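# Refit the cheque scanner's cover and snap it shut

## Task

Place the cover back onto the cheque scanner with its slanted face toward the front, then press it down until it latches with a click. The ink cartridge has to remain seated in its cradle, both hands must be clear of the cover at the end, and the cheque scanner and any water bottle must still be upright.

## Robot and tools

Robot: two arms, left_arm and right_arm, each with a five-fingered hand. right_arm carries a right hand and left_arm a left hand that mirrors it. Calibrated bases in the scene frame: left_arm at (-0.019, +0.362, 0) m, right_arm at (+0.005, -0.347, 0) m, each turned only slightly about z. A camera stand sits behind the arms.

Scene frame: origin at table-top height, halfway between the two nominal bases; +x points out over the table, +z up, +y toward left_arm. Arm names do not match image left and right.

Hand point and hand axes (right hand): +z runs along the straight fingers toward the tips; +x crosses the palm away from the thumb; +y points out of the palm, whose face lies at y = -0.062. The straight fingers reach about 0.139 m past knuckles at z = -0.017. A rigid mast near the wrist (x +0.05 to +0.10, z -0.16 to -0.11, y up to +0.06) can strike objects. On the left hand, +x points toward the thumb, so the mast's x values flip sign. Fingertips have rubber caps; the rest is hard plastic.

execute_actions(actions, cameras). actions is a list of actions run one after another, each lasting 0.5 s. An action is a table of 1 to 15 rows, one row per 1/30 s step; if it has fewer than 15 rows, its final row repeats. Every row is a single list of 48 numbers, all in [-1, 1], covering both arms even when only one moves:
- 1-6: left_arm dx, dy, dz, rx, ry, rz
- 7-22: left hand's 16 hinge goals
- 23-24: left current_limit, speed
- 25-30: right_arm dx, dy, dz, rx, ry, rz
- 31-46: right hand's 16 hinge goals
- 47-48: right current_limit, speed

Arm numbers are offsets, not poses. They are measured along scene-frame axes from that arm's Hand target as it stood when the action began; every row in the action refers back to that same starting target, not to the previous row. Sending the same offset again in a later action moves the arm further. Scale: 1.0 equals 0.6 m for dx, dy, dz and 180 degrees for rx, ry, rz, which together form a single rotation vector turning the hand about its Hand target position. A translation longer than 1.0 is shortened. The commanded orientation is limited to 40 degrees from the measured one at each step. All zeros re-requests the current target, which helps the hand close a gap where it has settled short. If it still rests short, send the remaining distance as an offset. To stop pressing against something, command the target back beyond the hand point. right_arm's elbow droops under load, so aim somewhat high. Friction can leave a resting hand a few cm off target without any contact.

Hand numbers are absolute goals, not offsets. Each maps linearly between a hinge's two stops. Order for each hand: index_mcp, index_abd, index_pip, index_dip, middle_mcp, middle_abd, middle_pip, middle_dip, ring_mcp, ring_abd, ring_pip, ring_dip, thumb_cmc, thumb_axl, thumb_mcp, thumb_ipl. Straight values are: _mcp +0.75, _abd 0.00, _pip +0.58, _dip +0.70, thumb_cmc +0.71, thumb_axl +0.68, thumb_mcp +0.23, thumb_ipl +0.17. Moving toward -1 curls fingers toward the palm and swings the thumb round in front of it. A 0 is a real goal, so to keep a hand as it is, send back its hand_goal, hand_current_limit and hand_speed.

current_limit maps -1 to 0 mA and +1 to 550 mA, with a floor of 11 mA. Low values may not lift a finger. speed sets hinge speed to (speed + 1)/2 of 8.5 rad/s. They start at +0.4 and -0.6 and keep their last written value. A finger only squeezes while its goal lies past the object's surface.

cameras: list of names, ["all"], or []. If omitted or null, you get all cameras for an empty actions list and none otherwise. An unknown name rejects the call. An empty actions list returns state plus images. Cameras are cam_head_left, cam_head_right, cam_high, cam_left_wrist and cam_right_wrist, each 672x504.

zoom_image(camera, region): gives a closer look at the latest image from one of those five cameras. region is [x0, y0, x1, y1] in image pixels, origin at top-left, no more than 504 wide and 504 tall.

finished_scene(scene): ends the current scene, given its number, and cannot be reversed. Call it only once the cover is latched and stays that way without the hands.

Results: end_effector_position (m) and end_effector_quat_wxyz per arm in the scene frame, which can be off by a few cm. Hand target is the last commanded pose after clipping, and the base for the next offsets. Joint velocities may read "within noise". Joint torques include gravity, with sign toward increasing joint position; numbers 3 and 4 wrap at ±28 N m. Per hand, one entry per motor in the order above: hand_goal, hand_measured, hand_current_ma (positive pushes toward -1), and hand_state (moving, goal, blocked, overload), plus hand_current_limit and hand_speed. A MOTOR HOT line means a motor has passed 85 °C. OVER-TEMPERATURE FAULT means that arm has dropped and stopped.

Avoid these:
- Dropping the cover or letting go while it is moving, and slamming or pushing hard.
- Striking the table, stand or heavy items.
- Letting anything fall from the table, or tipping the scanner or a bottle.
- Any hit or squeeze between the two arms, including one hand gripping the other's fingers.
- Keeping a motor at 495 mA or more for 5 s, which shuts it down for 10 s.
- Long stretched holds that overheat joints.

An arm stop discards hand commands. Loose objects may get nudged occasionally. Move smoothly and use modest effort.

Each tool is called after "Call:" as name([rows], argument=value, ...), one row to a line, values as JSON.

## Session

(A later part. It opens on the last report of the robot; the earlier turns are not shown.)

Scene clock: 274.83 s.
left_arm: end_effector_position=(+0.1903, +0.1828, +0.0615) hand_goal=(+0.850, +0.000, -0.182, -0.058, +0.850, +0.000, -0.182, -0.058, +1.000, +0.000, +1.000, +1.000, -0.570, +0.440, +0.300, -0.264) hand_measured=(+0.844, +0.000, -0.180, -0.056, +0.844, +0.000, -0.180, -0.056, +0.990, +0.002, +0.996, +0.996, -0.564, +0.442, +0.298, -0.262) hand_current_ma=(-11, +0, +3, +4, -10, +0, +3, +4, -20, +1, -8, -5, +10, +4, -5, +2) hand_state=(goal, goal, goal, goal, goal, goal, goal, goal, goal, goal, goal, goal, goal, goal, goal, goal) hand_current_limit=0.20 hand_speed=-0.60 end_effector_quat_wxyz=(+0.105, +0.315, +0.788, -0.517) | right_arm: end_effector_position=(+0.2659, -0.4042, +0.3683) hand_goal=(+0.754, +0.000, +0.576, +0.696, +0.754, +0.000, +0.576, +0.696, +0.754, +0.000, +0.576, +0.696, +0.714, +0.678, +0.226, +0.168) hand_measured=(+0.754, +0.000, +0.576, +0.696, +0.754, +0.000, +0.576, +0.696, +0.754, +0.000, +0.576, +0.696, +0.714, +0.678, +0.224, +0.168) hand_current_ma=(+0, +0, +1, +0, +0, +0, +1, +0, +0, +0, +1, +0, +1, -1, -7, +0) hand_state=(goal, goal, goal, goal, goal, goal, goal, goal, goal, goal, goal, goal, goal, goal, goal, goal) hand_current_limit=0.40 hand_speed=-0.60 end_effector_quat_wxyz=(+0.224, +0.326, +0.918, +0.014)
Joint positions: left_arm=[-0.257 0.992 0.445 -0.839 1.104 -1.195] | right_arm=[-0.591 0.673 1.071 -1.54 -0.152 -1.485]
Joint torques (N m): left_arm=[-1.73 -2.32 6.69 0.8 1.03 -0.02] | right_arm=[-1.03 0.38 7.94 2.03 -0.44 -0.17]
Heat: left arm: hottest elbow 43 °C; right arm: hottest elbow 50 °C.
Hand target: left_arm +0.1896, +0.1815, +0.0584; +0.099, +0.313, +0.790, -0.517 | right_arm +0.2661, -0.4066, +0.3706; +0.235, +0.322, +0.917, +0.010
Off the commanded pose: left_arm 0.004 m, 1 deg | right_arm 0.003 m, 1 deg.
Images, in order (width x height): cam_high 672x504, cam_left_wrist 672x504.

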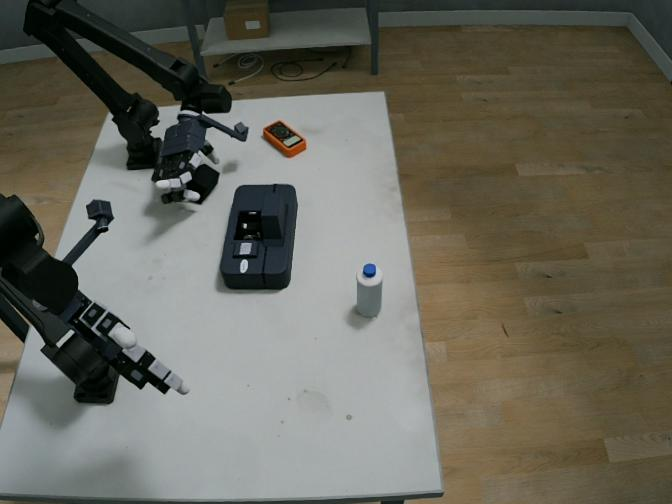

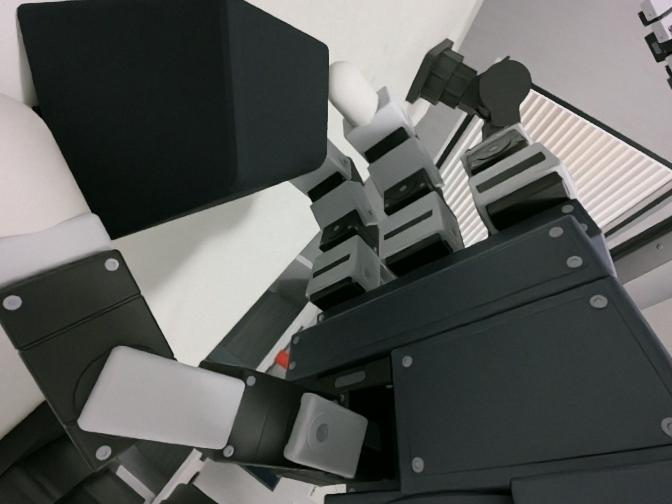

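Call:
execute_actions([
  [[-0.0203,-0.0093,0.003,0,0,0,0.85,0,-0.1825,-0.058,0.85,0,-0.1825,-0.058,1,0,1,1,-0.571,0.44,0.3,-0.265,0.2,-0.6,0,0,0,0,0,0,0.754,0,0.576,0.696,0.754,0,0.576,0.696,0.754,0,0.576,0.696,0.714,0.678,0.226,0.168,0.4,-0.6]],
], cameras=["cam_high","cam_left_wrist"])

Call:
zoom_image(camera="cam_left_wrist", region=[0, 0, 400, 240])

Scene clock: 310.10 s.
left_arm: end_effector_position=(+0.1775, +0.1772, +0.0586) hand_goal=(+0.850, +0.000, -0.182, -0.058, +0.850, +0.000, -0.182, -0.058, +1.000, +0.000, +1.000, +1.000, -0.570, +0.440, +0.300, -0.264) hand_measured=(+0.844, +0.000, -0.180, -0.056, +0.844, +0.000, -0.180, -0.056, +0.990, +0.002, +0.996, +0.996, -0.564, +0.442, +0.298, -0.262) hand_current_ma=(-11, +0, +3, +4, -10, +0, +3, +4, -20, +1, -8, -5, +10, +4, -5, +2) hand_state=(goal, goal, goal, goal, goal, goal, goal, goal, goal, goal, goal, goal, goal, goal, goal, goal) hand_current_limit=0.20 hand_speed=-0.60 end_effector_quat_wxyz=(+0.096, +0.310, +0.791, -0.518) | right_arm: end_effector_position=(+0.2659, -0.4042, +0.3683) hand_goal=(+0.754, +0.000, +0.576, +0.696, +0.754, +0.000, +0.576, +0.696, +0.754, +0.000, +0.576, +0.696, +0.714, +0.678, +0.226, +0.168) hand_measured=(+0.754, +0.000, +0.576, +0.696, +0.754, +0.000, +0.576, +0.696, +0.754, +0.000, +0.576, +0.696, +0.714, +0.678, +0.224, +0.168) hand_current_ma=(+0, +0, +1, +0, +0, +0, +1, +0, +0, +0, +1, +0, +1, -1, -7, +0) hand_state=(goal, goal, goal, goal, goal, goal, goal, goal, goal, goal, goal, goal, goal, goal, goal, goal) hand_current_limit=0.40 hand_speed=-0.60 end_effector_quat_wxyz=(+0.224, +0.326, +0.918, +0.014)
Joint positions: left_arm=[-0.3 0.954 0.416 -0.788 1.095 -1.288] | right_arm=[-0.591 0.673 1.071 -1.54 -0.152 -1.485]
Joint torques (N m): left_arm=[-1.38 -3.78 6.64 0.72 1.04 -0.15] | right_arm=[-0.97 0.38 7.97 2 -0.45 -0.18]
Heat: left arm: hottest elbow 43 °C; right arm: hottest elbow 50 °C.
Hand target: left_arm +0.1774, +0.1760, +0.0602; +0.099, +0.313, +0.791, -0.517 | right_arm +0.2661, -0.4066, +0.3706; +0.235, +0.322, +0.917, +0.010
Off the commanded pose: left_arm 0.002 m, 1 deg | right_arm 0.003 m, 1 deg.
Images, in order (width x height): cam_high 672x504, cam_left_wrist 672x504.

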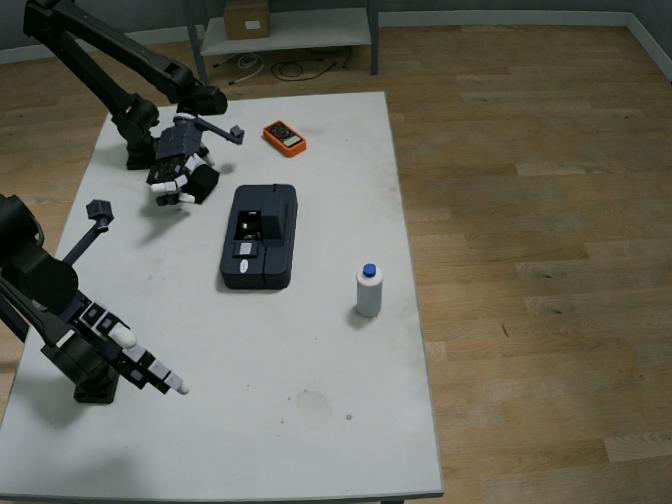

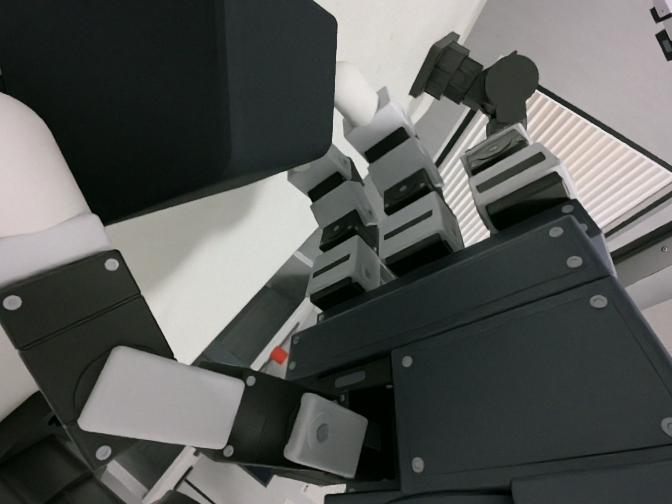

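Scaled by 1.260 from the camera's 672x504 image, which has a finer 960x720 frame.

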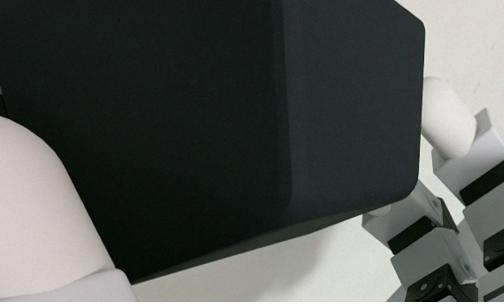

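Call:
execute_actions([
  [[0.001,0.001,0.009,0,0,0,0.74,0,-0.1825,-0.058,0.74,0,-0.1825,-0.058,1,0,1,1,-0.571,0.44,0.22,-0.265,0.2,-0.6,0,0,0,0,0,0,0.754,0,0.576,0.696,0.754,0,0.576,0.696,0.754,0,0.576,0.696,0.714,0.678,0.226,0.168,0.4,-0.6]],
  [[0,0,0,0,0,0,0.70,0,-0.1825,-0.058,0.70,0,-0.1825,-0.058,1,0,1,1,-0.571,0.44,0.17,-0.265,0.0,-0.8,0,0,0,0,0,0,0.754,0,0.576,0.696,0.754,0,0.576,0.696,0.754,0,0.576,0.696,0.714,0.678,0.226,0.168,0.4,-0.6]],
], cameras=["cam_left_wrist"])

Call:
zoom_image(camera="cam_left_wrist", region=[0, 0, 400, 240])

Scene clock: 317.43 s.
left_arm: end_effector_position=(+0.1762, +0.1778, +0.0603) hand_goal=(+0.700, +0.000, -0.182, -0.058, +0.700, +0.000, -0.182, -0.058, +1.000, +0.000, +1.000, +1.000, -0.570, +0.440, +0.170, -0.264) hand_measured=(+0.696, +0.000, -0.180, -0.056, +0.696, +0.000, -0.180, -0.056, +0.990, +0.002, +0.996, +0.996, -0.564, +0.442, +0.174, -0.262) hand_current_ma=(-6, +0, +3, +4, -6, +0, +3, +4, -20, +1, -8, -5, +10, +4, +10, +2) hand_state=(goal, goal, goal, goal, goal, goal, goal, goal, goal, goal, goal, goal, goal, goal, goal, goal) hand_current_limit=0.00 hand_speed=-0.80 end_effector_quat_wxyz=(+0.096, +0.310, +0.791, -0.518) | right_arm: end_effector_position=(+0.2659, -0.4042, +0.3683) hand_goal=(+0.754, +0.000, +0.576, +0.696, +0.754, +0.000, +0.576, +0.696, +0.754, +0.000, +0.576, +0.696, +0.714, +0.678, +0.226, +0.168) hand_measured=(+0.754, +0.000, +0.576, +0.696, +0.754, +0.000, +0.576, +0.696, +0.754, +0.000, +0.576, +0.696, +0.714, +0.678, +0.224, +0.168) hand_current_ma=(+0, +0, +1, +0, +0, +0, +1, +0, +0, +0, +1, +0, +1, -1, -7, +0) hand_state=(goal, goal, goal, goal, goal, goal, goal, goal, goal, goal, goal, goal, goal, goal, goal, goal) hand_current_limit=0.40 hand_speed=-0.60 end_effector_quat_wxyz=(+0.224, +0.326, +0.918, +0.014)
Joint positions: left_arm=[-0.3 0.944 0.416 -0.798 1.094 -1.289] | right_arm=[-0.591 0.673 1.071 -1.54 -0.152 -1.485]
Joint torques (N m): left_arm=[-1.32 -3.66 7.56 0.2 1.07 0.07] | right_arm=[-0.97 0.44 7.95 2.02 -0.44 -0.18]
Heat: left arm: hottest elbow 43 °C; right arm: hottest elbow 50 °C.
Hand target: left_arm +0.1781, +0.1765, +0.0656; +0.099, +0.313, +0.790, -0.517 | right_arm +0.2661, -0.4066, +0.3706; +0.235, +0.322, +0.917, +0.010
Off the commanded pose: left_arm 0.006 m, 1 deg | right_arm 0.003 m, 1 deg.
Images, in order (width x height): cam_left_wrist 672x504.

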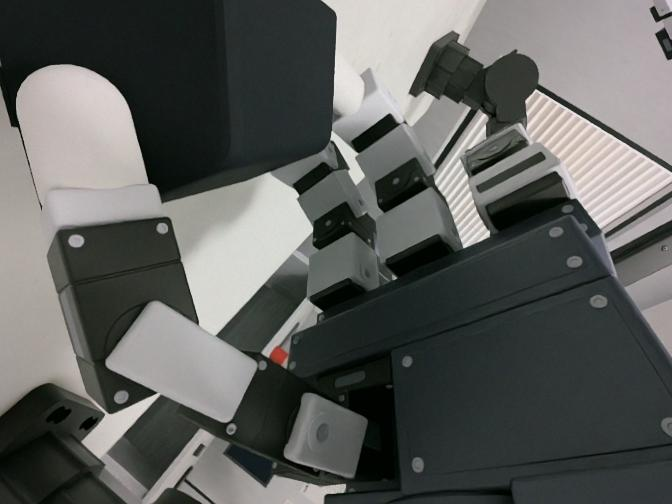

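Scaled by 1.260 from the camera's 672x504 image, which has a finer 960x720 frame.

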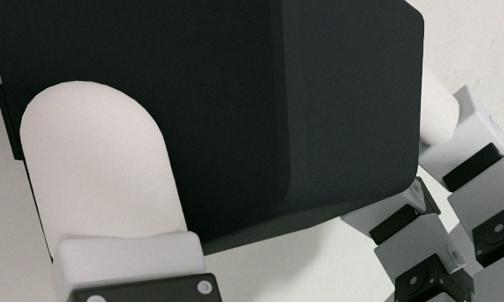

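Call:
execute_actions([
  [[0,0,0,0,0,0,0.66,0,-0.1825,-0.058,0.64,0,-0.1825,-0.058,1,0,1,1,-0.571,0.44,0.06,-0.265,0.0,-0.8,0,0,0,0,0,0,0.754,0,0.576,0.696,0.754,0,0.576,0.696,0.754,0,0.576,0.696,0.714,0.678,0.226,0.168,0.4,-0.6]],
], cameras=["cam_left_wrist"])

Call:
zoom_image(camera="cam_left_wrist", region=[0, 0, 400, 240])

Scene clock: 322.07 s.
left_arm: end_effector_position=(+0.1763, +0.1778, +0.0604) hand_goal=(+0.660, +0.000, -0.182, -0.058, +0.640, +0.000, -0.182, -0.058, +1.000, +0.000, +1.000, +1.000, -0.570, +0.440, +0.060, -0.264) hand_measured=(+0.684, +0.000, -0.168, -0.054, +0.638, +0.000, -0.180, -0.056, +0.990, +0.002, +0.996, +0.996, -0.570, +0.436, +0.136, -0.252) hand_current_ma=(+64, +0, +33, +6, -4, +0, +3, +4, -20, +1, -8, -5, +0, -7, +275, +38) hand_state=(blocked, goal, goal, goal, goal, goal, goal, goal, goal, goal, goal, goal, goal, goal, blocked, goal) hand_current_limit=0.00 hand_speed=-0.80 end_effector_quat_wxyz=(+0.096, +0.310, +0.791, -0.518) | right_arm: end_effector_position=(+0.2659, -0.4042, +0.3683) hand_goal=(+0.754, +0.000, +0.576, +0.696, +0.754, +0.000, +0.576, +0.696, +0.754, +0.000, +0.576, +0.696, +0.714, +0.678, +0.226, +0.168) hand_measured=(+0.754, +0.000, +0.576, +0.696, +0.754, +0.000, +0.576, +0.696, +0.754, +0.000, +0.576, +0.696, +0.714, +0.678, +0.224, +0.168) hand_current_ma=(+0, +0, +1, +0, +0, +0, +1, +0, +0, +0, +1, +0, +1, -1, -7, +0) hand_state=(goal, goal, goal, goal, goal, goal, goal, goal, goal, goal, goal, goal, goal, goal, goal, goal) hand_current_limit=0.40 hand_speed=-0.60 end_effector_quat_wxyz=(+0.224, +0.326, +0.918, +0.014)
Joint positions: left_arm=[-0.3 0.943 0.416 -0.798 1.094 -1.289] | right_arm=[-0.591 0.673 1.071 -1.54 -0.152 -1.485]
Joint torques (N m): left_arm=[-1.38 -4.89 7.43 0.18 1.05 0.04] | right_arm=[-0.97 0.44 7.94 2.02 -0.45 -0.18]
Heat: left arm: hottest elbow 44 °C; right arm: hottest elbow 50 °C.
Hand target: left_arm +0.1781, +0.1765, +0.0656; +0.100, +0.313, +0.790, -0.517 | right_arm +0.2661, -0.4066, +0.3706; +0.235, +0.322, +0.917, +0.010
Off the commanded pose: left_arm 0.006 m, 1 deg | right_arm 0.003 m, 1 deg.
Images, in order (width x height): cam_left_wrist 672x504.

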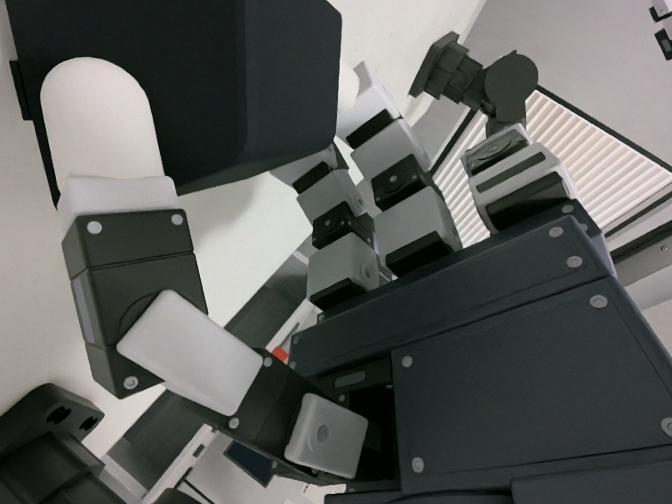

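Scaled by 1.260 from the camera's 672x504 image, which has a finer 960x720 frame.

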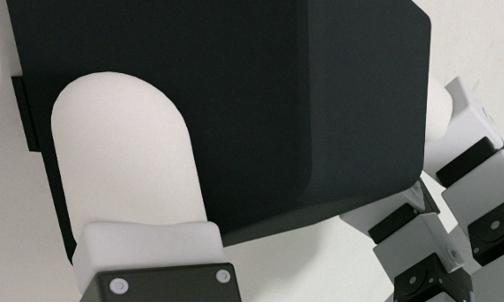

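Call:
execute_actions([
  [[0,0,0,0,0,0,0.66,0,-0.1825,-0.058,0.58,0,-0.1825,-0.058,1,0,1,1,-0.571,0.44,0.06,-0.265,0.0,-0.8,0,0,0,0,0,0,0.754,0,0.576,0.696,0.754,0,0.576,0.696,0.754,0,0.576,0.696,0.714,0.678,0.226,0.168,0.4,-0.6]],
], cameras=["cam_left_wrist"])

Call:
zoom_image(camera="cam_left_wrist", region=[0, 0, 400, 240])

Scene clock: 325.90 s.
left_arm: end_effector_position=(+0.1763, +0.1777, +0.0606) hand_goal=(+0.660, +0.000, -0.182, -0.058, +0.580, +0.000, -0.182, -0.058, +1.000, +0.000, +1.000, +1.000, -0.570, +0.440, +0.060, -0.264) hand_measured=(+0.684, +0.000, -0.168, -0.054, +0.620, +0.000, -0.170, -0.056, +0.990, +0.002, +0.996, +0.996, -0.562, +0.436, +0.136, -0.248) hand_current_ma=(+64, +0, +33, +6, +124, +0, +28, +4, -20, +1, -8, -5, +14, -7, +275, +55) hand_state=(blocked, goal, goal, goal, blocked, goal, goal, goal, goal, goal, goal, goal, goal, goal, blocked, goal) hand_current_limit=0.00 hand_speed=-0.80 end_effector_quat_wxyz=(+0.097, +0.311, +0.791, -0.518) | right_arm: end_effector_position=(+0.2659, -0.4042, +0.3683) hand_goal=(+0.754, +0.000, +0.576, +0.696, +0.754, +0.000, +0.576, +0.696, +0.754, +0.000, +0.576, +0.696, +0.714, +0.678, +0.226, +0.168) hand_measured=(+0.754, +0.000, +0.576, +0.696, +0.754, +0.000, +0.576, +0.696, +0.754, +0.000, +0.576, +0.696, +0.714, +0.678, +0.224, +0.168) hand_current_ma=(+0, +0, +1, +0, +0, +0, +1, +0, +0, +0, +1, +0, +1, -1, -7, +0) hand_state=(goal, goal, goal, goal, goal, goal, goal, goal, goal, goal, goal, goal, goal, goal, goal, goal) hand_current_limit=0.40 hand_speed=-0.60 end_effector_quat_wxyz=(+0.224, +0.326, +0.918, +0.014)
Joint positions: left_arm=[-0.3 0.942 0.416 -0.798 1.094 -1.289] | right_arm=[-0.591 0.673 1.071 -1.54 -0.152 -1.485]
Joint torques (N m): left_arm=[-1.32 -3.49 7.58 0.08 1.05 0.03] | right_arm=[-0.97 0.44 7.94 2 -0.44 -0.18]
Heat: left arm: hottest elbow 44 °C; right arm: hottest elbow 50 °C.
Hand target: left_arm +0.1781, +0.1765, +0.0656; +0.099, +0.313, +0.790, -0.517 | right_arm +0.2661, -0.4066, +0.3706; +0.235, +0.322, +0.917, +0.010
Off the commanded pose: left_arm 0.005 m, 0 deg | right_arm 0.003 m, 1 deg.
Images, in order (width x height): cam_left_wrist 672x504.

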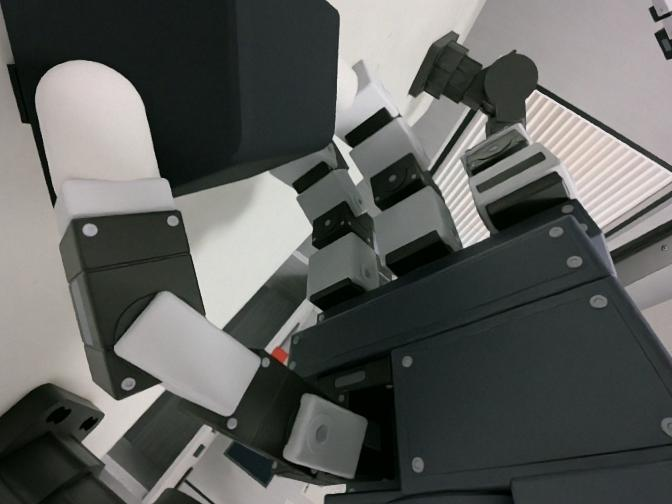

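Scaled by 1.260 from the camera's 672x504 image, which has a finer 960x720 frame.

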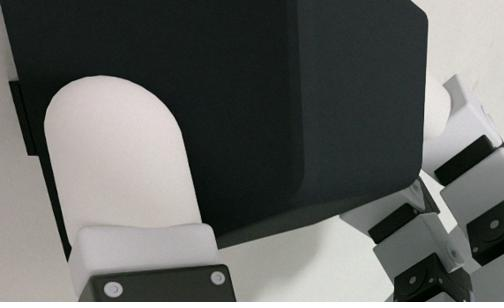

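Three contacts. Tighten.

Call:
execute_actions([
  [[0,0,0,0,0,0,0.60,0,-0.1825,-0.058,0.55,0,-0.1825,-0.058,1,0,1,1,-0.571,0.44,0.03,-0.265,0.2,-0.8,0,0,0,0,0,0,0.754,0,0.576,0.696,0.754,0,0.576,0.696,0.754,0,0.576,0.696,0.714,0.678,0.226,0.168,0.4,-0.6]],
  [[0,0,0.08,0,0,0,0.60,0,-0.1825,-0.058,0.55,0,-0.1825,-0.058,1,0,1,1,-0.571,0.44,0.03,-0.265,0.2,-0.8,0,0,0,0,0,0,0.754,0,0.576,0.696,0.754,0,0.576,0.696,0.754,0,0.576,0.696,0.714,0.678,0.226,0.168,0.4,-0.6]],
], cameras=["cam_left_wrist"])

Call:
zoom_image(camera="cam_left_wrist", region=[0, 0, 400, 240])

Scene clock: 330.67 s.
left_arm: end_effector_position=(+0.1639, +0.1798, +0.0952) hand_goal=(+0.600, +0.000, -0.182, -0.058, +0.550, +0.000, -0.182, -0.058, +1.000, +0.000, +1.000, +1.000, -0.570, +0.440, +0.030, -0.264) hand_measured=(+0.664, +0.000, -0.158, -0.048, +0.600, +0.000, -0.158, -0.048, +0.990, +0.002, +0.996, +0.996, -0.562, +0.436, +0.136, -0.240) hand_current_ma=(+229, +0, +60, +22, +168, +0, +58, +18, -20, +1, -8, -5, +18, -9, +330, +90) hand_state=(blocked, goal, blocked, goal, blocked, goal, blocked, goal, goal, goal, goal, goal, goal, goal, blocked, blocked) hand_current_limit=0.20 hand_speed=-0.80 end_effector_quat_wxyz=(+0.078, +0.301, +0.797, -0.518) | right_arm: end_effector_position=(+0.2659, -0.4042, +0.3683) hand_goal=(+0.754, +0.000, +0.576, +0.696, +0.754, +0.000, +0.576, +0.696, +0.754, +0.000, +0.576, +0.696, +0.714, +0.678, +0.226, +0.168) hand_measured=(+0.754, +0.000, +0.576, +0.696, +0.754, +0.000, +0.576, +0.696, +0.754, +0.000, +0.576, +0.696, +0.714, +0.678, +0.224, +0.168) hand_current_ma=(+0, +0, +1, +0, +0, +0, +1, +0, +0, +0, +1, +0, +1, -1, -7, +0) hand_state=(goal, goal, goal, goal, goal, goal, goal, goal, goal, goal, goal, goal, goal, goal, goal, goal) hand_current_limit=0.40 hand_speed=-0.60 end_effector_quat_wxyz=(+0.224, +0.326, +0.918, +0.014)
Joint positions: left_arm=[-0.312 0.855 0.482 -0.975 1.09 -1.31] | right_arm=[-0.591 0.673 1.071 -1.54 -0.152 -1.485]
Joint torques (N m): left_arm=[-0.26 -3.19 10.33 0.24 1.18 0.21] | right_arm=[-1.03 0.5 7.95 2 -0.45 -0.18]
Heat: left arm: hottest elbow 44 °C; right arm: hottest elbow 50 °C.
Hand target: left_arm +0.1780, +0.1766, +0.1135; +0.099, +0.313, +0.791, -0.517 | right_arm +0.2661, -0.4066, +0.3706; +0.235, +0.322, +0.917, +0.010
Off the commanded pose: left_arm 0.023 m, 3 deg | right_arm 0.003 m, 1 deg.
Images, in order (width x height): cam_left_wrist 672x504.

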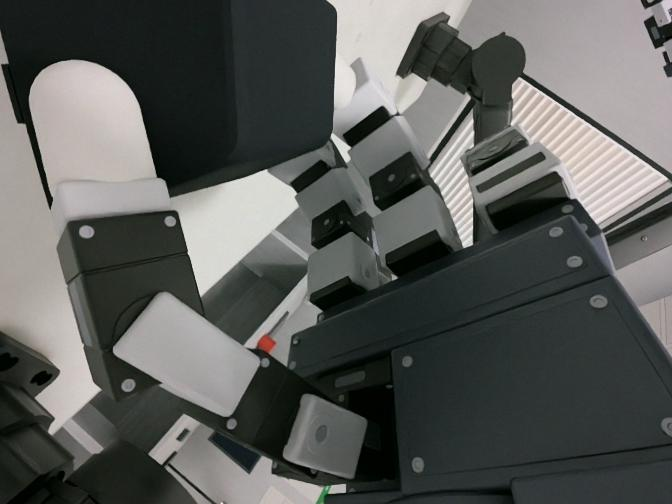

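Scaled by 1.260 from the camera's 672x504 image, which has a finer 960x720 frame.

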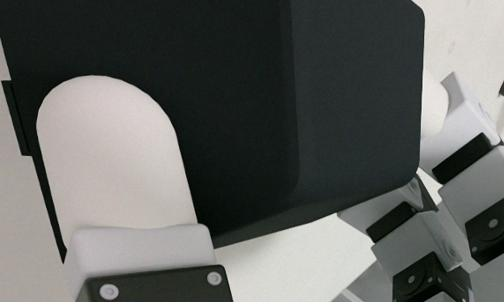

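Call:
zoom_image(camera="cam_left_wrist", region=[200, 0, 360, 200])

Call:
zoom_image(camera="cam_left_wrist", region=[0, 0, 200, 220])

Scaled by 2.520 from the camera's 672x504 image, which has a finer 960x720 frame.

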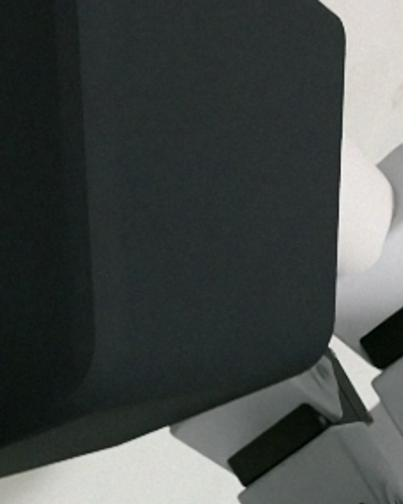

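Scaled by 2.291 from the camera's 672x504 image, which has a finer 960x720 frame.

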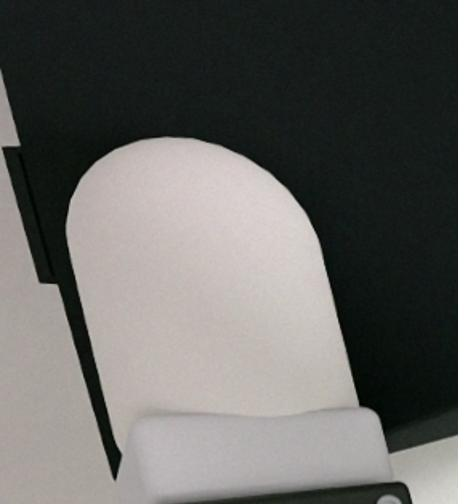

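Call:
execute_actions([
  [[0,0,0.13,0,0,0,0.60,0,-0.1825,-0.058,0.55,0,-0.1825,-0.058,1,0,1,1,-0.571,0.44,0.03,-0.265,0.2,-0.8,0,0,0,0,0,0,0.754,0,0.576,0.696,0.754,0,0.576,0.696,0.754,0,0.576,0.696,0.714,0.678,0.226,0.168,0.4,-0.6]],
  [[0,0,0.13,0,0,0,0.60,0,-0.1825,-0.058,0.55,0,-0.1825,-0.058,1,0,1,1,-0.571,0.44,0.03,-0.265,0.2,-0.8,0,0,0,0,0,0,0.754,0,0.576,0.696,0.754,0,0.576,0.696,0.754,0,0.576,0.696,0.714,0.678,0.226,0.168,0.4,-0.6]],
  [[0.051,-0.093,0,-0.0133,-0.0454,0.0456,0.60,0,-0.1825,-0.058,0.55,0,-0.1825,-0.058,1,0,1,1,-0.571,0.44,0.03,-0.265,0.2,-0.8,0,0,0,0,0,0,0.754,0,0.576,0.696,0.754,0,0.576,0.696,0.754,0,0.576,0.696,0.714,0.678,0.226,0.168,0.4,-0.6]],
], cameras=["cam_left_wrist","cam_high"])

Call:
zoom_image(camera="cam_left_wrist", region=[0, 0, 400, 240])

Scene clock: 376.73 s.
left_arm: end_effector_position=(+0.2091, +0.1224, +0.2650) hand_goal=(+0.600, +0.000, -0.182, -0.058, +0.550, +0.000, -0.182, -0.058, +1.000, +0.000, +1.000, +1.000, -0.570, +0.440, +0.030, -0.264) hand_measured=(+0.664, +0.000, -0.158, -0.046, +0.598, +0.002, -0.158, -0.048, +0.990, +0.002, +0.996, +0.996, -0.558, +0.436, +0.136, -0.240) hand_current_ma=(+225, +0, +64, +23, +157, +1, +62, +20, -22, +1, -8, -5, +24, -9, +330, +92) hand_state=(blocked, goal, blocked, goal, blocked, goal, blocked, goal, goal, goal, goal, goal, goal, goal, blocked, blocked) hand_current_limit=0.20 hand_speed=-0.80 end_effector_quat_wxyz=(+0.184, +0.292, +0.792, -0.504) | right_arm: end_effector_position=(+0.2659, -0.4042, +0.3683) hand_goal=(+0.754, +0.000, +0.576, +0.696, +0.754, +0.000, +0.576, +0.696, +0.754, +0.000, +0.576, +0.696, +0.714, +0.678, +0.226, +0.168) hand_measured=(+0.754, +0.000, +0.576, +0.696, +0.754, +0.000, +0.576, +0.696, +0.754, +0.000, +0.576, +0.696, +0.714, +0.678, +0.224, +0.168) hand_current_ma=(+0, +0, +1, +0, +0, +0, +1, +0, +0, +0, +1, +0, +1, -1, -7, +0) hand_state=(goal, goal, goal, goal, goal, goal, goal, goal, goal, goal, goal, goal, goal, goal, goal, goal) hand_current_limit=0.40 hand_speed=-0.60 end_effector_quat_wxyz=(+0.224, +0.326, +0.918, +0.014)
Joint positions: left_arm=[-0.529 0.738 0.804 -0.804 0.887 -1.823] | right_arm=[-0.591 0.673 1.071 -1.54 -0.152 -1.485]
Joint torques (N m): left_arm=[-1.55 -3.43 9.02 1.87 0.59 -0.05] | right_arm=[-0.97 0.44 7.94 2.02 -0.45 -0.18]
Heat: left arm: hottest elbow 49 °C; right arm: hottest elbow 50 °C.
Hand target: left_arm +0.2086, +0.1207, +0.2696; +0.199, +0.290, +0.791, -0.501 | right_arm +0.2661, -0.4066, +0.3706; +0.235, +0.322, +0.917, +0.010
Off the commanded pose: left_arm 0.005 m, 2 deg | right_arm 0.003 m, 1 deg.
Images, in order (width x height): cam_high 672x504, cam_left_wrist 672x504.

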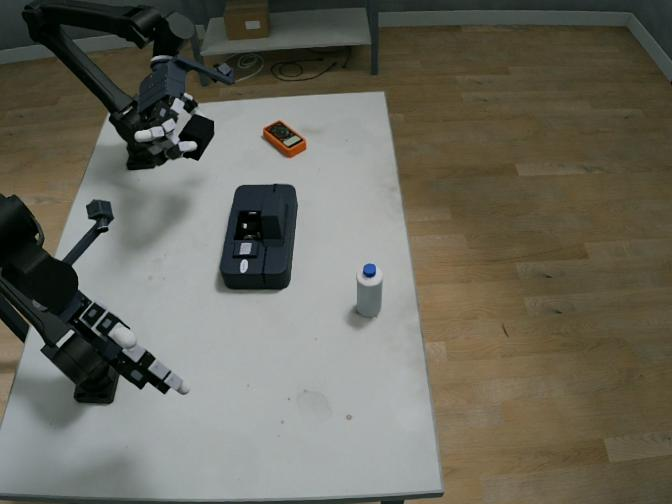

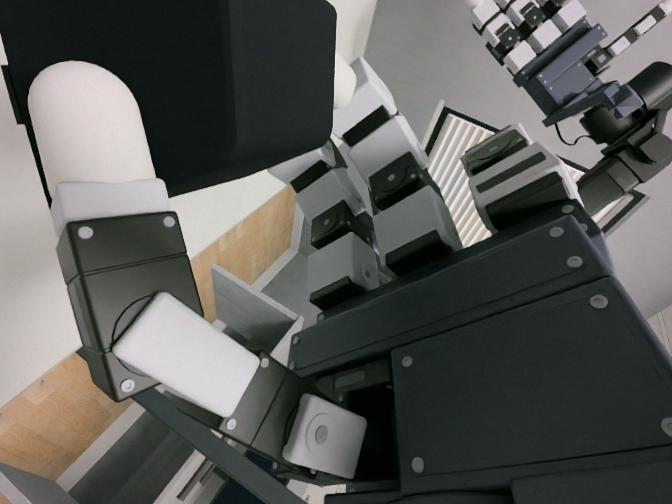

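Scaled by 1.260 from the camera's 672x504 image, which has a finer 960x720 frame.

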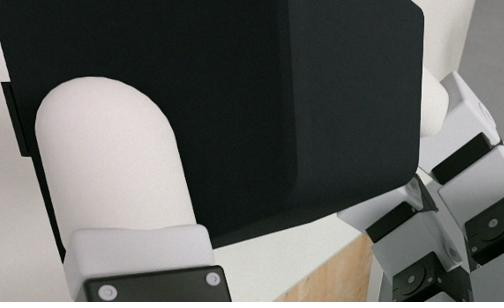

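Stable grip. Continue to staging.

Call:
execute_actions([
  [[0.051,-0.093,0,-0.0133,-0.0454,0.0456,0.60,0,-0.1825,-0.058,0.55,0,-0.1825,-0.058,1,0,1,1,-0.571,0.44,0.03,-0.265,0.2,-0.8,0,0,0,0,0,0,0.754,0,0.576,0.696,0.754,0,0.576,0.696,0.754,0,0.576,0.696,0.714,0.678,0.226,0.168,0.4,-0.6]],
  [[0.051,-0.093,-0.02,-0.0133,-0.0454,0.0456,0.60,0,-0.1825,-0.058,0.55,0,-0.1825,-0.058,1,0,1,1,-0.571,0.44,0.03,-0.265,0.2,-0.8,0,0,0,0,0,0,0.754,0,0.576,0.696,0.754,0,0.576,0.696,0.754,0,0.576,0.696,0.714,0.678,0.226,0.168,0.4,-0.6]],
], cameras=["cam_left_wrist","cam_high"])

Call:
zoom_image(camera="cam_high", region=[200, 140, 300, 230])

Scene clock: 381.47 s.
left_arm: end_effector_position=(+0.2679, +0.0145, +0.2527) hand_goal=(+0.600, +0.000, -0.182, -0.058, +0.550, +0.000, -0.182, -0.058, +1.000, +0.000, +1.000, +1.000, -0.570, +0.440, +0.030, -0.264) hand_measured=(+0.664, +0.000, -0.156, -0.046, +0.598, +0.002, -0.158, -0.048, +0.990, +0.002, +0.996, +0.996, -0.558, +0.436, +0.136, -0.238) hand_current_ma=(+224, +0, +65, +23, +153, +3, +62, +20, -22, +1, -8, -5, +29, -9, +330, +93) hand_state=(blocked, goal, blocked, goal, blocked, goal, blocked, goal, goal, goal, goal, goal, goal, goal, blocked, blocked) hand_current_limit=0.20 hand_speed=-0.80 end_effector_quat_wxyz=(+0.385, +0.236, +0.771, -0.449) | right_arm: end_effector_position=(+0.2659, -0.4042, +0.3683) hand_goal=(+0.754, +0.000, +0.576, +0.696, +0.754, +0.000, +0.576, +0.696, +0.754, +0.000, +0.576, +0.696, +0.714, +0.678, +0.226, +0.168) hand_measured=(+0.754, +0.000, +0.576, +0.696, +0.754, +0.000, +0.576, +0.696, +0.754, +0.000, +0.576, +0.696, +0.714, +0.678, +0.224, +0.168) hand_current_ma=(+0, +0, +1, +0, +0, +0, +1, +0, +0, +0, +1, +0, +1, -1, -7, +0) hand_state=(goal, goal, goal, goal, goal, goal, goal, goal, goal, goal, goal, goal, goal, goal, goal, goal) hand_current_limit=0.40 hand_speed=-0.60 end_effector_quat_wxyz=(+0.224, +0.326, +0.918, +0.014)
Joint positions: left_arm=[-0.922 0.934 0.707 -0.085 0.211 -2.068] | right_arm=[-0.591 0.673 1.071 -1.54 -0.152 -1.485]
Joint torques (N m): left_arm=[-1.44 -5.66 9.72 2.84 -0.04 0.09] | right_arm=[-0.91 0.44 7.94 2.03 -0.44 -0.18]
Heat: left arm: hottest elbow 49 °C; right arm: hottest elbow 50 °C.
Hand target: left_arm +0.2698, +0.0091, +0.2577; +0.390, +0.234, +0.766, -0.454 | right_arm +0.2661, -0.4066, +0.3706; +0.235, +0.322, +0.917, +0.010
Off the commanded pose: left_arm 0.008 m, 1 deg | right_arm 0.003 m, 1 deg.
Images, in order (width x height): cam_high 672x504, cam_left_wrist 672x504.

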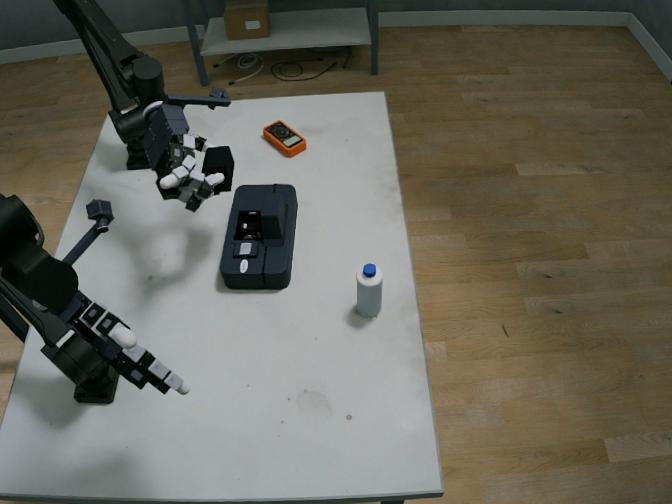

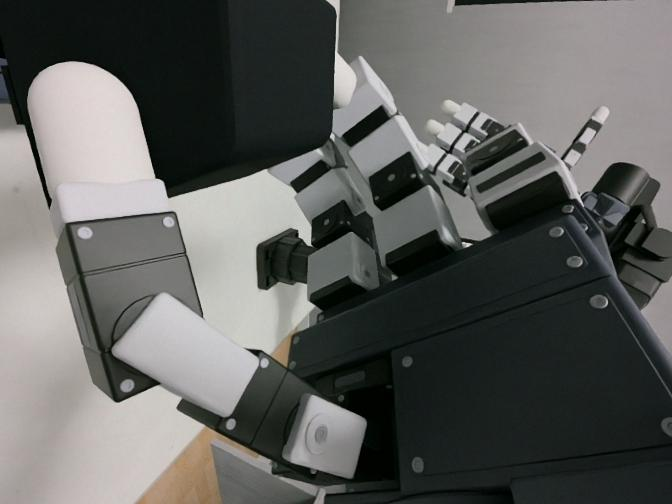

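Scaled by 5.040 from the camera's 672x504 image, which has a finer 960x720 frame.

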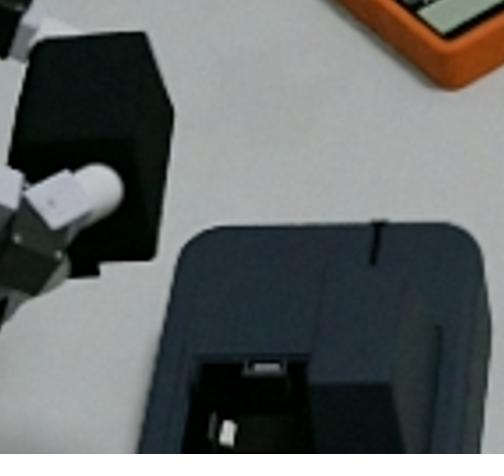

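Call:
execute_actions([
  [[0.09,-0.028,-0.075,0,0,0,0.60,0,-0.1825,-0.058,0.55,0,-0.1825,-0.058,1,0,1,1,-0.571,0.44,0.03,-0.265,0.2,-0.8,0,0,0,0,0,0,0.754,0,0.576,0.696,0.754,0,0.576,0.696,0.754,0,0.576,0.696,0.714,0.678,0.226,0.168,0.4,-0.6]],
], cameras=["cam_high"])

Call:
zoom_image(camera="cam_high", region=[220, 150, 290, 215])

Call:
zoom_image(camera="cam_high", region=[215, 165, 305, 295])

Scene clock: 396.10 s.
left_arm: end_effector_position=(+0.3179, -0.0014, +0.2008) hand_goal=(+0.600, +0.000, -0.182, -0.058, +0.550, +0.000, -0.182, -0.058, +1.000, +0.000, +1.000, +1.000, -0.570, +0.440, +0.030, -0.264) hand_measured=(+0.664, +0.000, -0.156, -0.046, +0.598, +0.002, -0.158, -0.048, +0.992, +0.002, +0.996, +0.996, -0.558, +0.436, +0.136, -0.238) hand_current_ma=(+224, +0, +65, +23, +153, +3, +62, +20, -17, +1, -6, -5, +29, -9, +330, +93) hand_state=(blocked, goal, blocked, goal, blocked, goal, blocked, goal, goal, goal, goal, goal, goal, goal, blocked, blocked) hand_current_limit=0.20 hand_speed=-0.80 end_effector_quat_wxyz=(+0.377, +0.228, +0.777, -0.449) | right_arm: end_effector_position=(+0.2659, -0.4042, +0.3683) hand_goal=(+0.754, +0.000, +0.576, +0.696, +0.754, +0.000, +0.576, +0.696, +0.754, +0.000, +0.576, +0.696, +0.714, +0.678, +0.226, +0.168) hand_measured=(+0.754, +0.000, +0.576, +0.696, +0.754, +0.000, +0.576, +0.696, +0.754, +0.000, +0.576, +0.696, +0.714, +0.678, +0.224, +0.168) hand_current_ma=(+0, +0, +1, +0, +0, +0, +1, +0, +0, +0, +1, +0, +1, -1, -7, +0) hand_state=(goal, goal, goal, goal, goal, goal, goal, goal, goal, goal, goal, goal, goal, goal, goal, goal) hand_current_limit=0.40 hand_speed=-0.60 end_effector_quat_wxyz=(+0.224, +0.326, +0.918, +0.014)
Joint positions: left_arm=[-0.828 1.135 0.701 0.102 0.299 -2.057] | right_arm=[-0.591 0.673 1.071 -1.54 -0.152 -1.485]
Joint torques (N m): left_arm=[-0.62 -8.82 9.54 2.61 0.17 0.26] | right_arm=[-0.97 0.44 7.95 2.02 -0.44 -0.18]
Heat: left arm: hottest elbow 49 °C; right arm: hottest elbow 50 °C.
Hand target: left_arm +0.3237, -0.0077, +0.2124; +0.390, +0.234, +0.766, -0.454 | right_arm +0.2661, -0.4066, +0.3706; +0.235, +0.322, +0.917, +0.010
Off the commanded pose: left_arm 0.015 m, 2 deg | right_arm 0.003 m, 1 deg.
Images, in order (width x height): cam_high 672x504.

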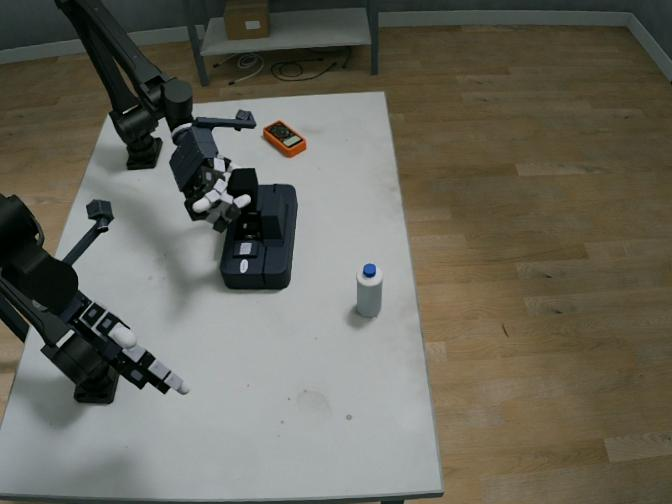

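Scaled by 7.200 from the camera's 672x504 image, which has a finer 960x720 frame.

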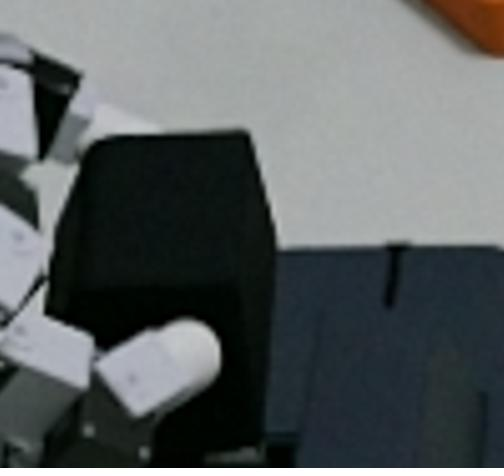

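Scaled by 3.877 from the camera's 672x504 image, which has a finer 960x720 frame.

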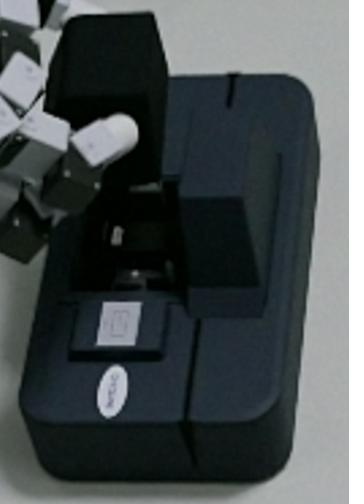

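Call:
execute_actions([
  [[0.0177,-0.010,-0.085,-0.0056,0.0156,-0.0222,0.60,0,-0.1825,-0.058,0.55,0,-0.1825,-0.058,1,0,1,1,-0.571,0.44,0.03,-0.265,0.2,-0.8,0,0,0,0,0,0,0.754,0,0.576,0.696,0.754,0,0.576,0.696,0.754,0,0.576,0.696,0.714,0.678,0.226,0.168,0.4,-0.6]],
], cameras=["cam_high"])

Call:
zoom_image(camera="cam_high", region=[225, 160, 285, 225])

Scene clock: 433.23 s.
left_arm: end_effector_position=(+0.3271, -0.0104, +0.1563) hand_goal=(+0.600, +0.000, -0.182, -0.058, +0.550, +0.000, -0.182, -0.058, +1.000, +0.000, +1.000, +1.000, -0.570, +0.440, +0.030, -0.264) hand_measured=(+0.662, +0.000, -0.154, -0.044, +0.594, +0.002, -0.158, -0.048, +0.992, +0.002, +0.996, +0.996, -0.550, +0.436, +0.136, -0.238) hand_current_ma=(+219, +0, +71, +30, +144, +3, +62, +20, -17, +1, -6, -5, +48, -9, +330, +93) hand_state=(blocked, goal, blocked, goal, blocked, goal, blocked, goal, goal, goal, goal, goal, goal, goal, blocked, blocked) hand_current_limit=0.20 hand_speed=-0.80 end_effector_quat_wxyz=(+0.347, +0.244, +0.770, -0.477) | right_arm: end_effector_position=(+0.2659, -0.4042, +0.3683) hand_goal=(+0.754, +0.000, +0.576, +0.696, +0.754, +0.000, +0.576, +0.696, +0.754, +0.000, +0.576, +0.696, +0.714, +0.678, +0.226, +0.168) hand_measured=(+0.754, +0.000, +0.576, +0.696, +0.754, +0.000, +0.576, +0.696, +0.754, +0.000, +0.576, +0.696, +0.714, +0.678, +0.224, +0.168) hand_current_ma=(+0, +0, +1, +0, +0, +0, +1, +0, +0, +0, +1, +0, +1, -1, -7, +0) hand_state=(goal, goal, goal, goal, goal, goal, goal, goal, goal, goal, goal, goal, goal, goal, goal, goal) hand_current_limit=0.40 hand_speed=-0.60 end_effector_quat_wxyz=(+0.224, +0.326, +0.918, +0.014)
Joint positions: left_arm=[-0.777 1.249 0.661 0.246 0.435 -2.057] | right_arm=[-0.591 0.673 1.071 -1.54 -0.152 -1.485]
Joint torques (N m): left_arm=[0.09 -8.76 8.57 2.89 0.27 0.22] | right_arm=[-0.91 0.44 7.95 2 -0.44 -0.18]
Heat: left arm: hottest elbow 49 °C; right arm: hottest elbow 50 °C.
Hand target: left_arm +0.3344, -0.0136, +0.1614; +0.357, +0.246, +0.763, -0.480 | right_arm +0.2661, -0.4066, +0.3706; +0.235, +0.322, +0.917, +0.010
Off the commanded pose: left_arm 0.009 m, 1 deg | right_arm 0.003 m, 1 deg.
Images, in order (width x height): cam_high 672x504.

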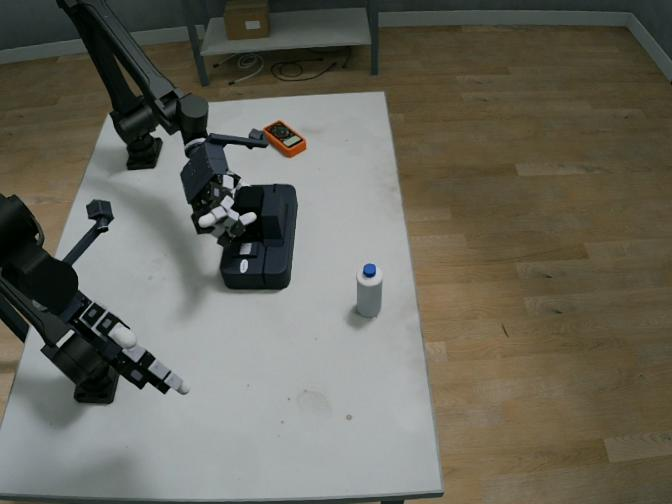

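Scaled by 7.754 from the camera's 672x504 image, which has a finer 960x720 frame.

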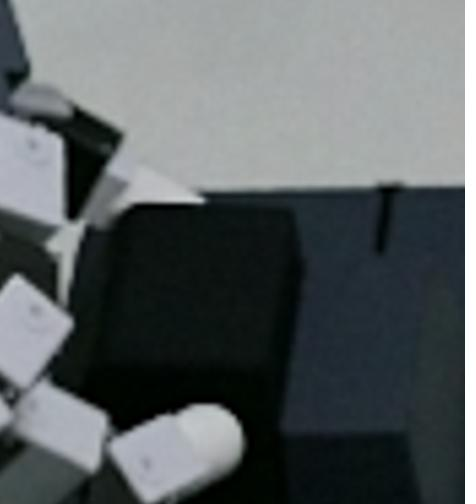

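Call:
execute_actions([
  [[-0.004,0,-0.03,0,0,0,0.60,0,-0.1825,-0.058,0.55,0,-0.1825,-0.058,1,0,1,1,-0.571,0.44,0.03,-0.265,0.2,-0.8,0,0,0,0,0,0,0.754,0,0.576,0.696,0.754,0,0.576,0.696,0.754,0,0.576,0.696,0.714,0.678,0.226,0.168,0.4,-0.6]],
], cameras=["all"])

Call:
zoom_image(camera="cam_high", region=[225, 160, 285, 225])

Call:
zoom_image(camera="cam_head_right", region=[320, 240, 420, 340])

Scene clock: 448.87 s.
left_arm: end_effector_position=(+0.3279, -0.0114, +0.1519) hand_goal=(+0.600, +0.000, -0.182, -0.058, +0.550, +0.000, -0.182, -0.058, +1.000, +0.000, +1.000, +1.000, -0.570, +0.440, +0.030, -0.264) hand_measured=(+0.658, +0.000, -0.152, -0.040, +0.592, +0.002, -0.158, -0.054, +0.992, +0.002, +0.996, +0.996, -0.544, +0.436, +0.136, -0.238) hand_current_ma=(+203, +0, +80, +43, +132, +3, +62, +6, -17, +1, -6, -5, +70, -9, +330, +93) hand_state=(blocked, goal, blocked, goal, blocked, goal, blocked, goal, goal, goal, goal, goal, blocked, goal, blocked, blocked) hand_current_limit=0.20 hand_speed=-0.80 end_effector_quat_wxyz=(+0.357, +0.245, +0.761, -0.483) | right_arm: end_effector_position=(+0.2659, -0.4042, +0.3683) hand_goal=(+0.754, +0.000, +0.576, +0.696, +0.754, +0.000, +0.576, +0.696, +0.754, +0.000, +0.576, +0.696, +0.714, +0.678, +0.226, +0.168) hand_measured=(+0.754, +0.000, +0.576, +0.696, +0.754, +0.000, +0.576, +0.696, +0.754, +0.000, +0.576, +0.696, +0.714, +0.678, +0.224, +0.168) hand_current_ma=(+0, +0, +1, +0, +0, +0, +1, +0, +0, +0, +1, +0, +1, -1, -7, +0) hand_state=(goal, goal, goal, goal, goal, goal, goal, goal, goal, goal, goal, goal, goal, goal, goal, goal) hand_current_limit=0.40 hand_speed=-0.60 end_effector_quat_wxyz=(+0.224, +0.326, +0.918, +0.014)
Joint positions: left_arm=[-0.777 1.263 0.638 0.313 0.435 -2.058] | right_arm=[-0.591 0.673 1.071 -1.54 -0.152 -1.485]
Joint torques (N m): left_arm=[-0.44 -7.12 7.76 2.65 0.01 0.22] | right_arm=[-0.97 0.44 7.97 2.02 -0.45 -0.18]
Heat: left arm: hottest elbow 48 °C; right arm: hottest elbow 50 °C.
Hand target: left_arm +0.3320, -0.0136, +0.1434; +0.357, +0.246, +0.763, -0.480 | right_arm +0.2661, -0.4066, +0.3706; +0.235, +0.322, +0.917, +0.010
Off the commanded pose: left_arm 0.010 m, 0 deg | right_arm 0.003 m, 1 deg.

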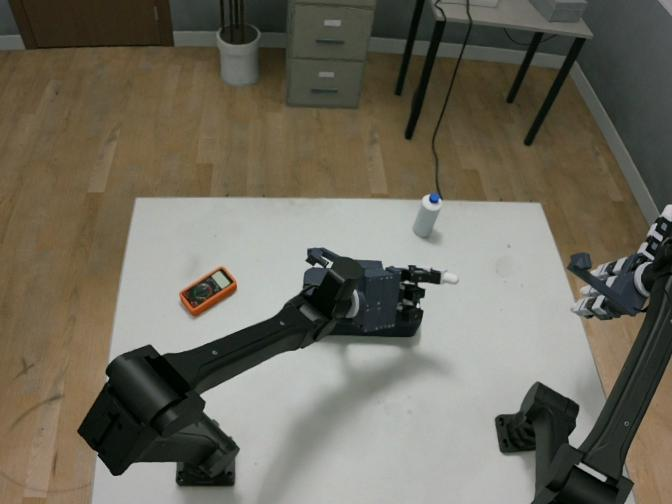

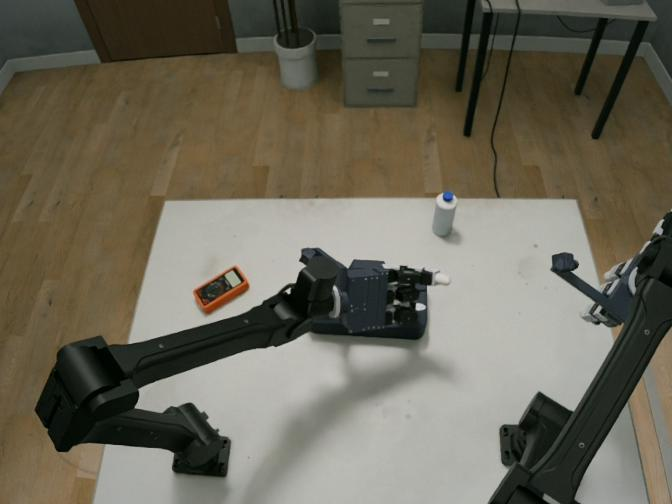

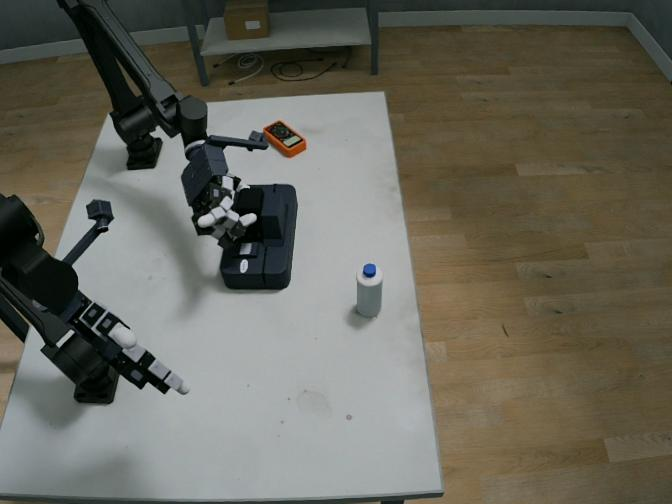

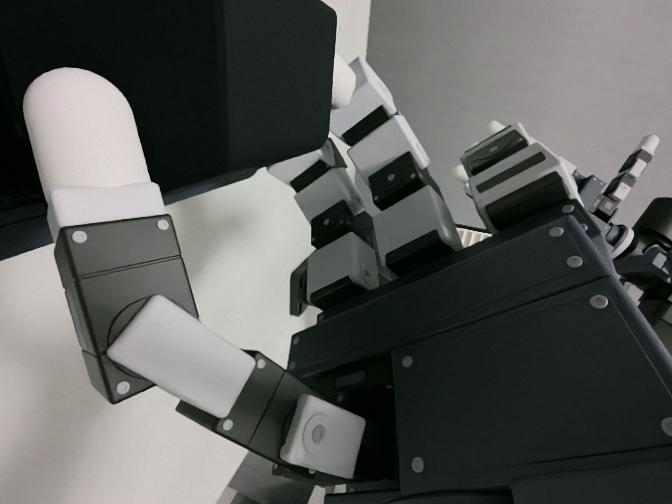

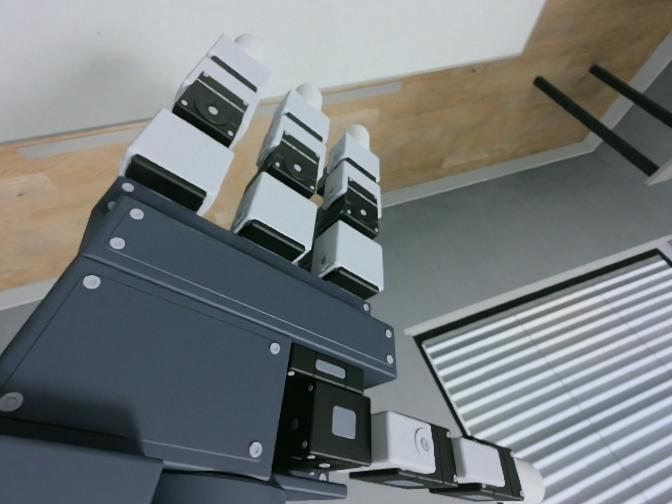

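Scaled by 7.754 from the camera's 672x504 image, which has a finer 960x720 frame.

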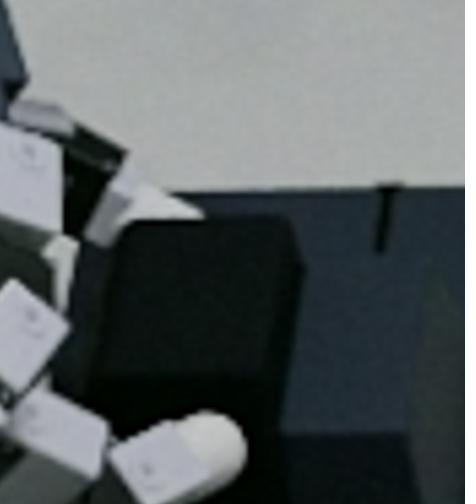

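Scaled by 5.040 from the camera's 672x504 image, which has a finer 960x720 frame.

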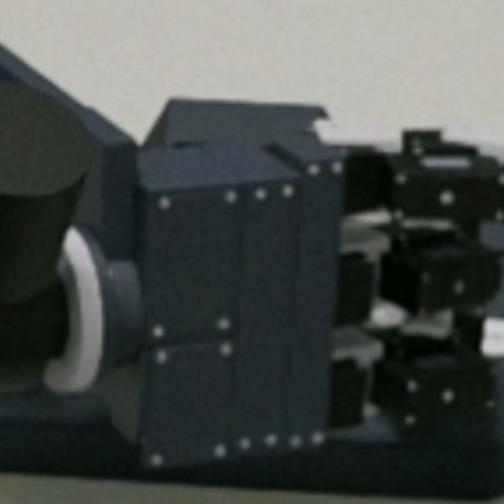

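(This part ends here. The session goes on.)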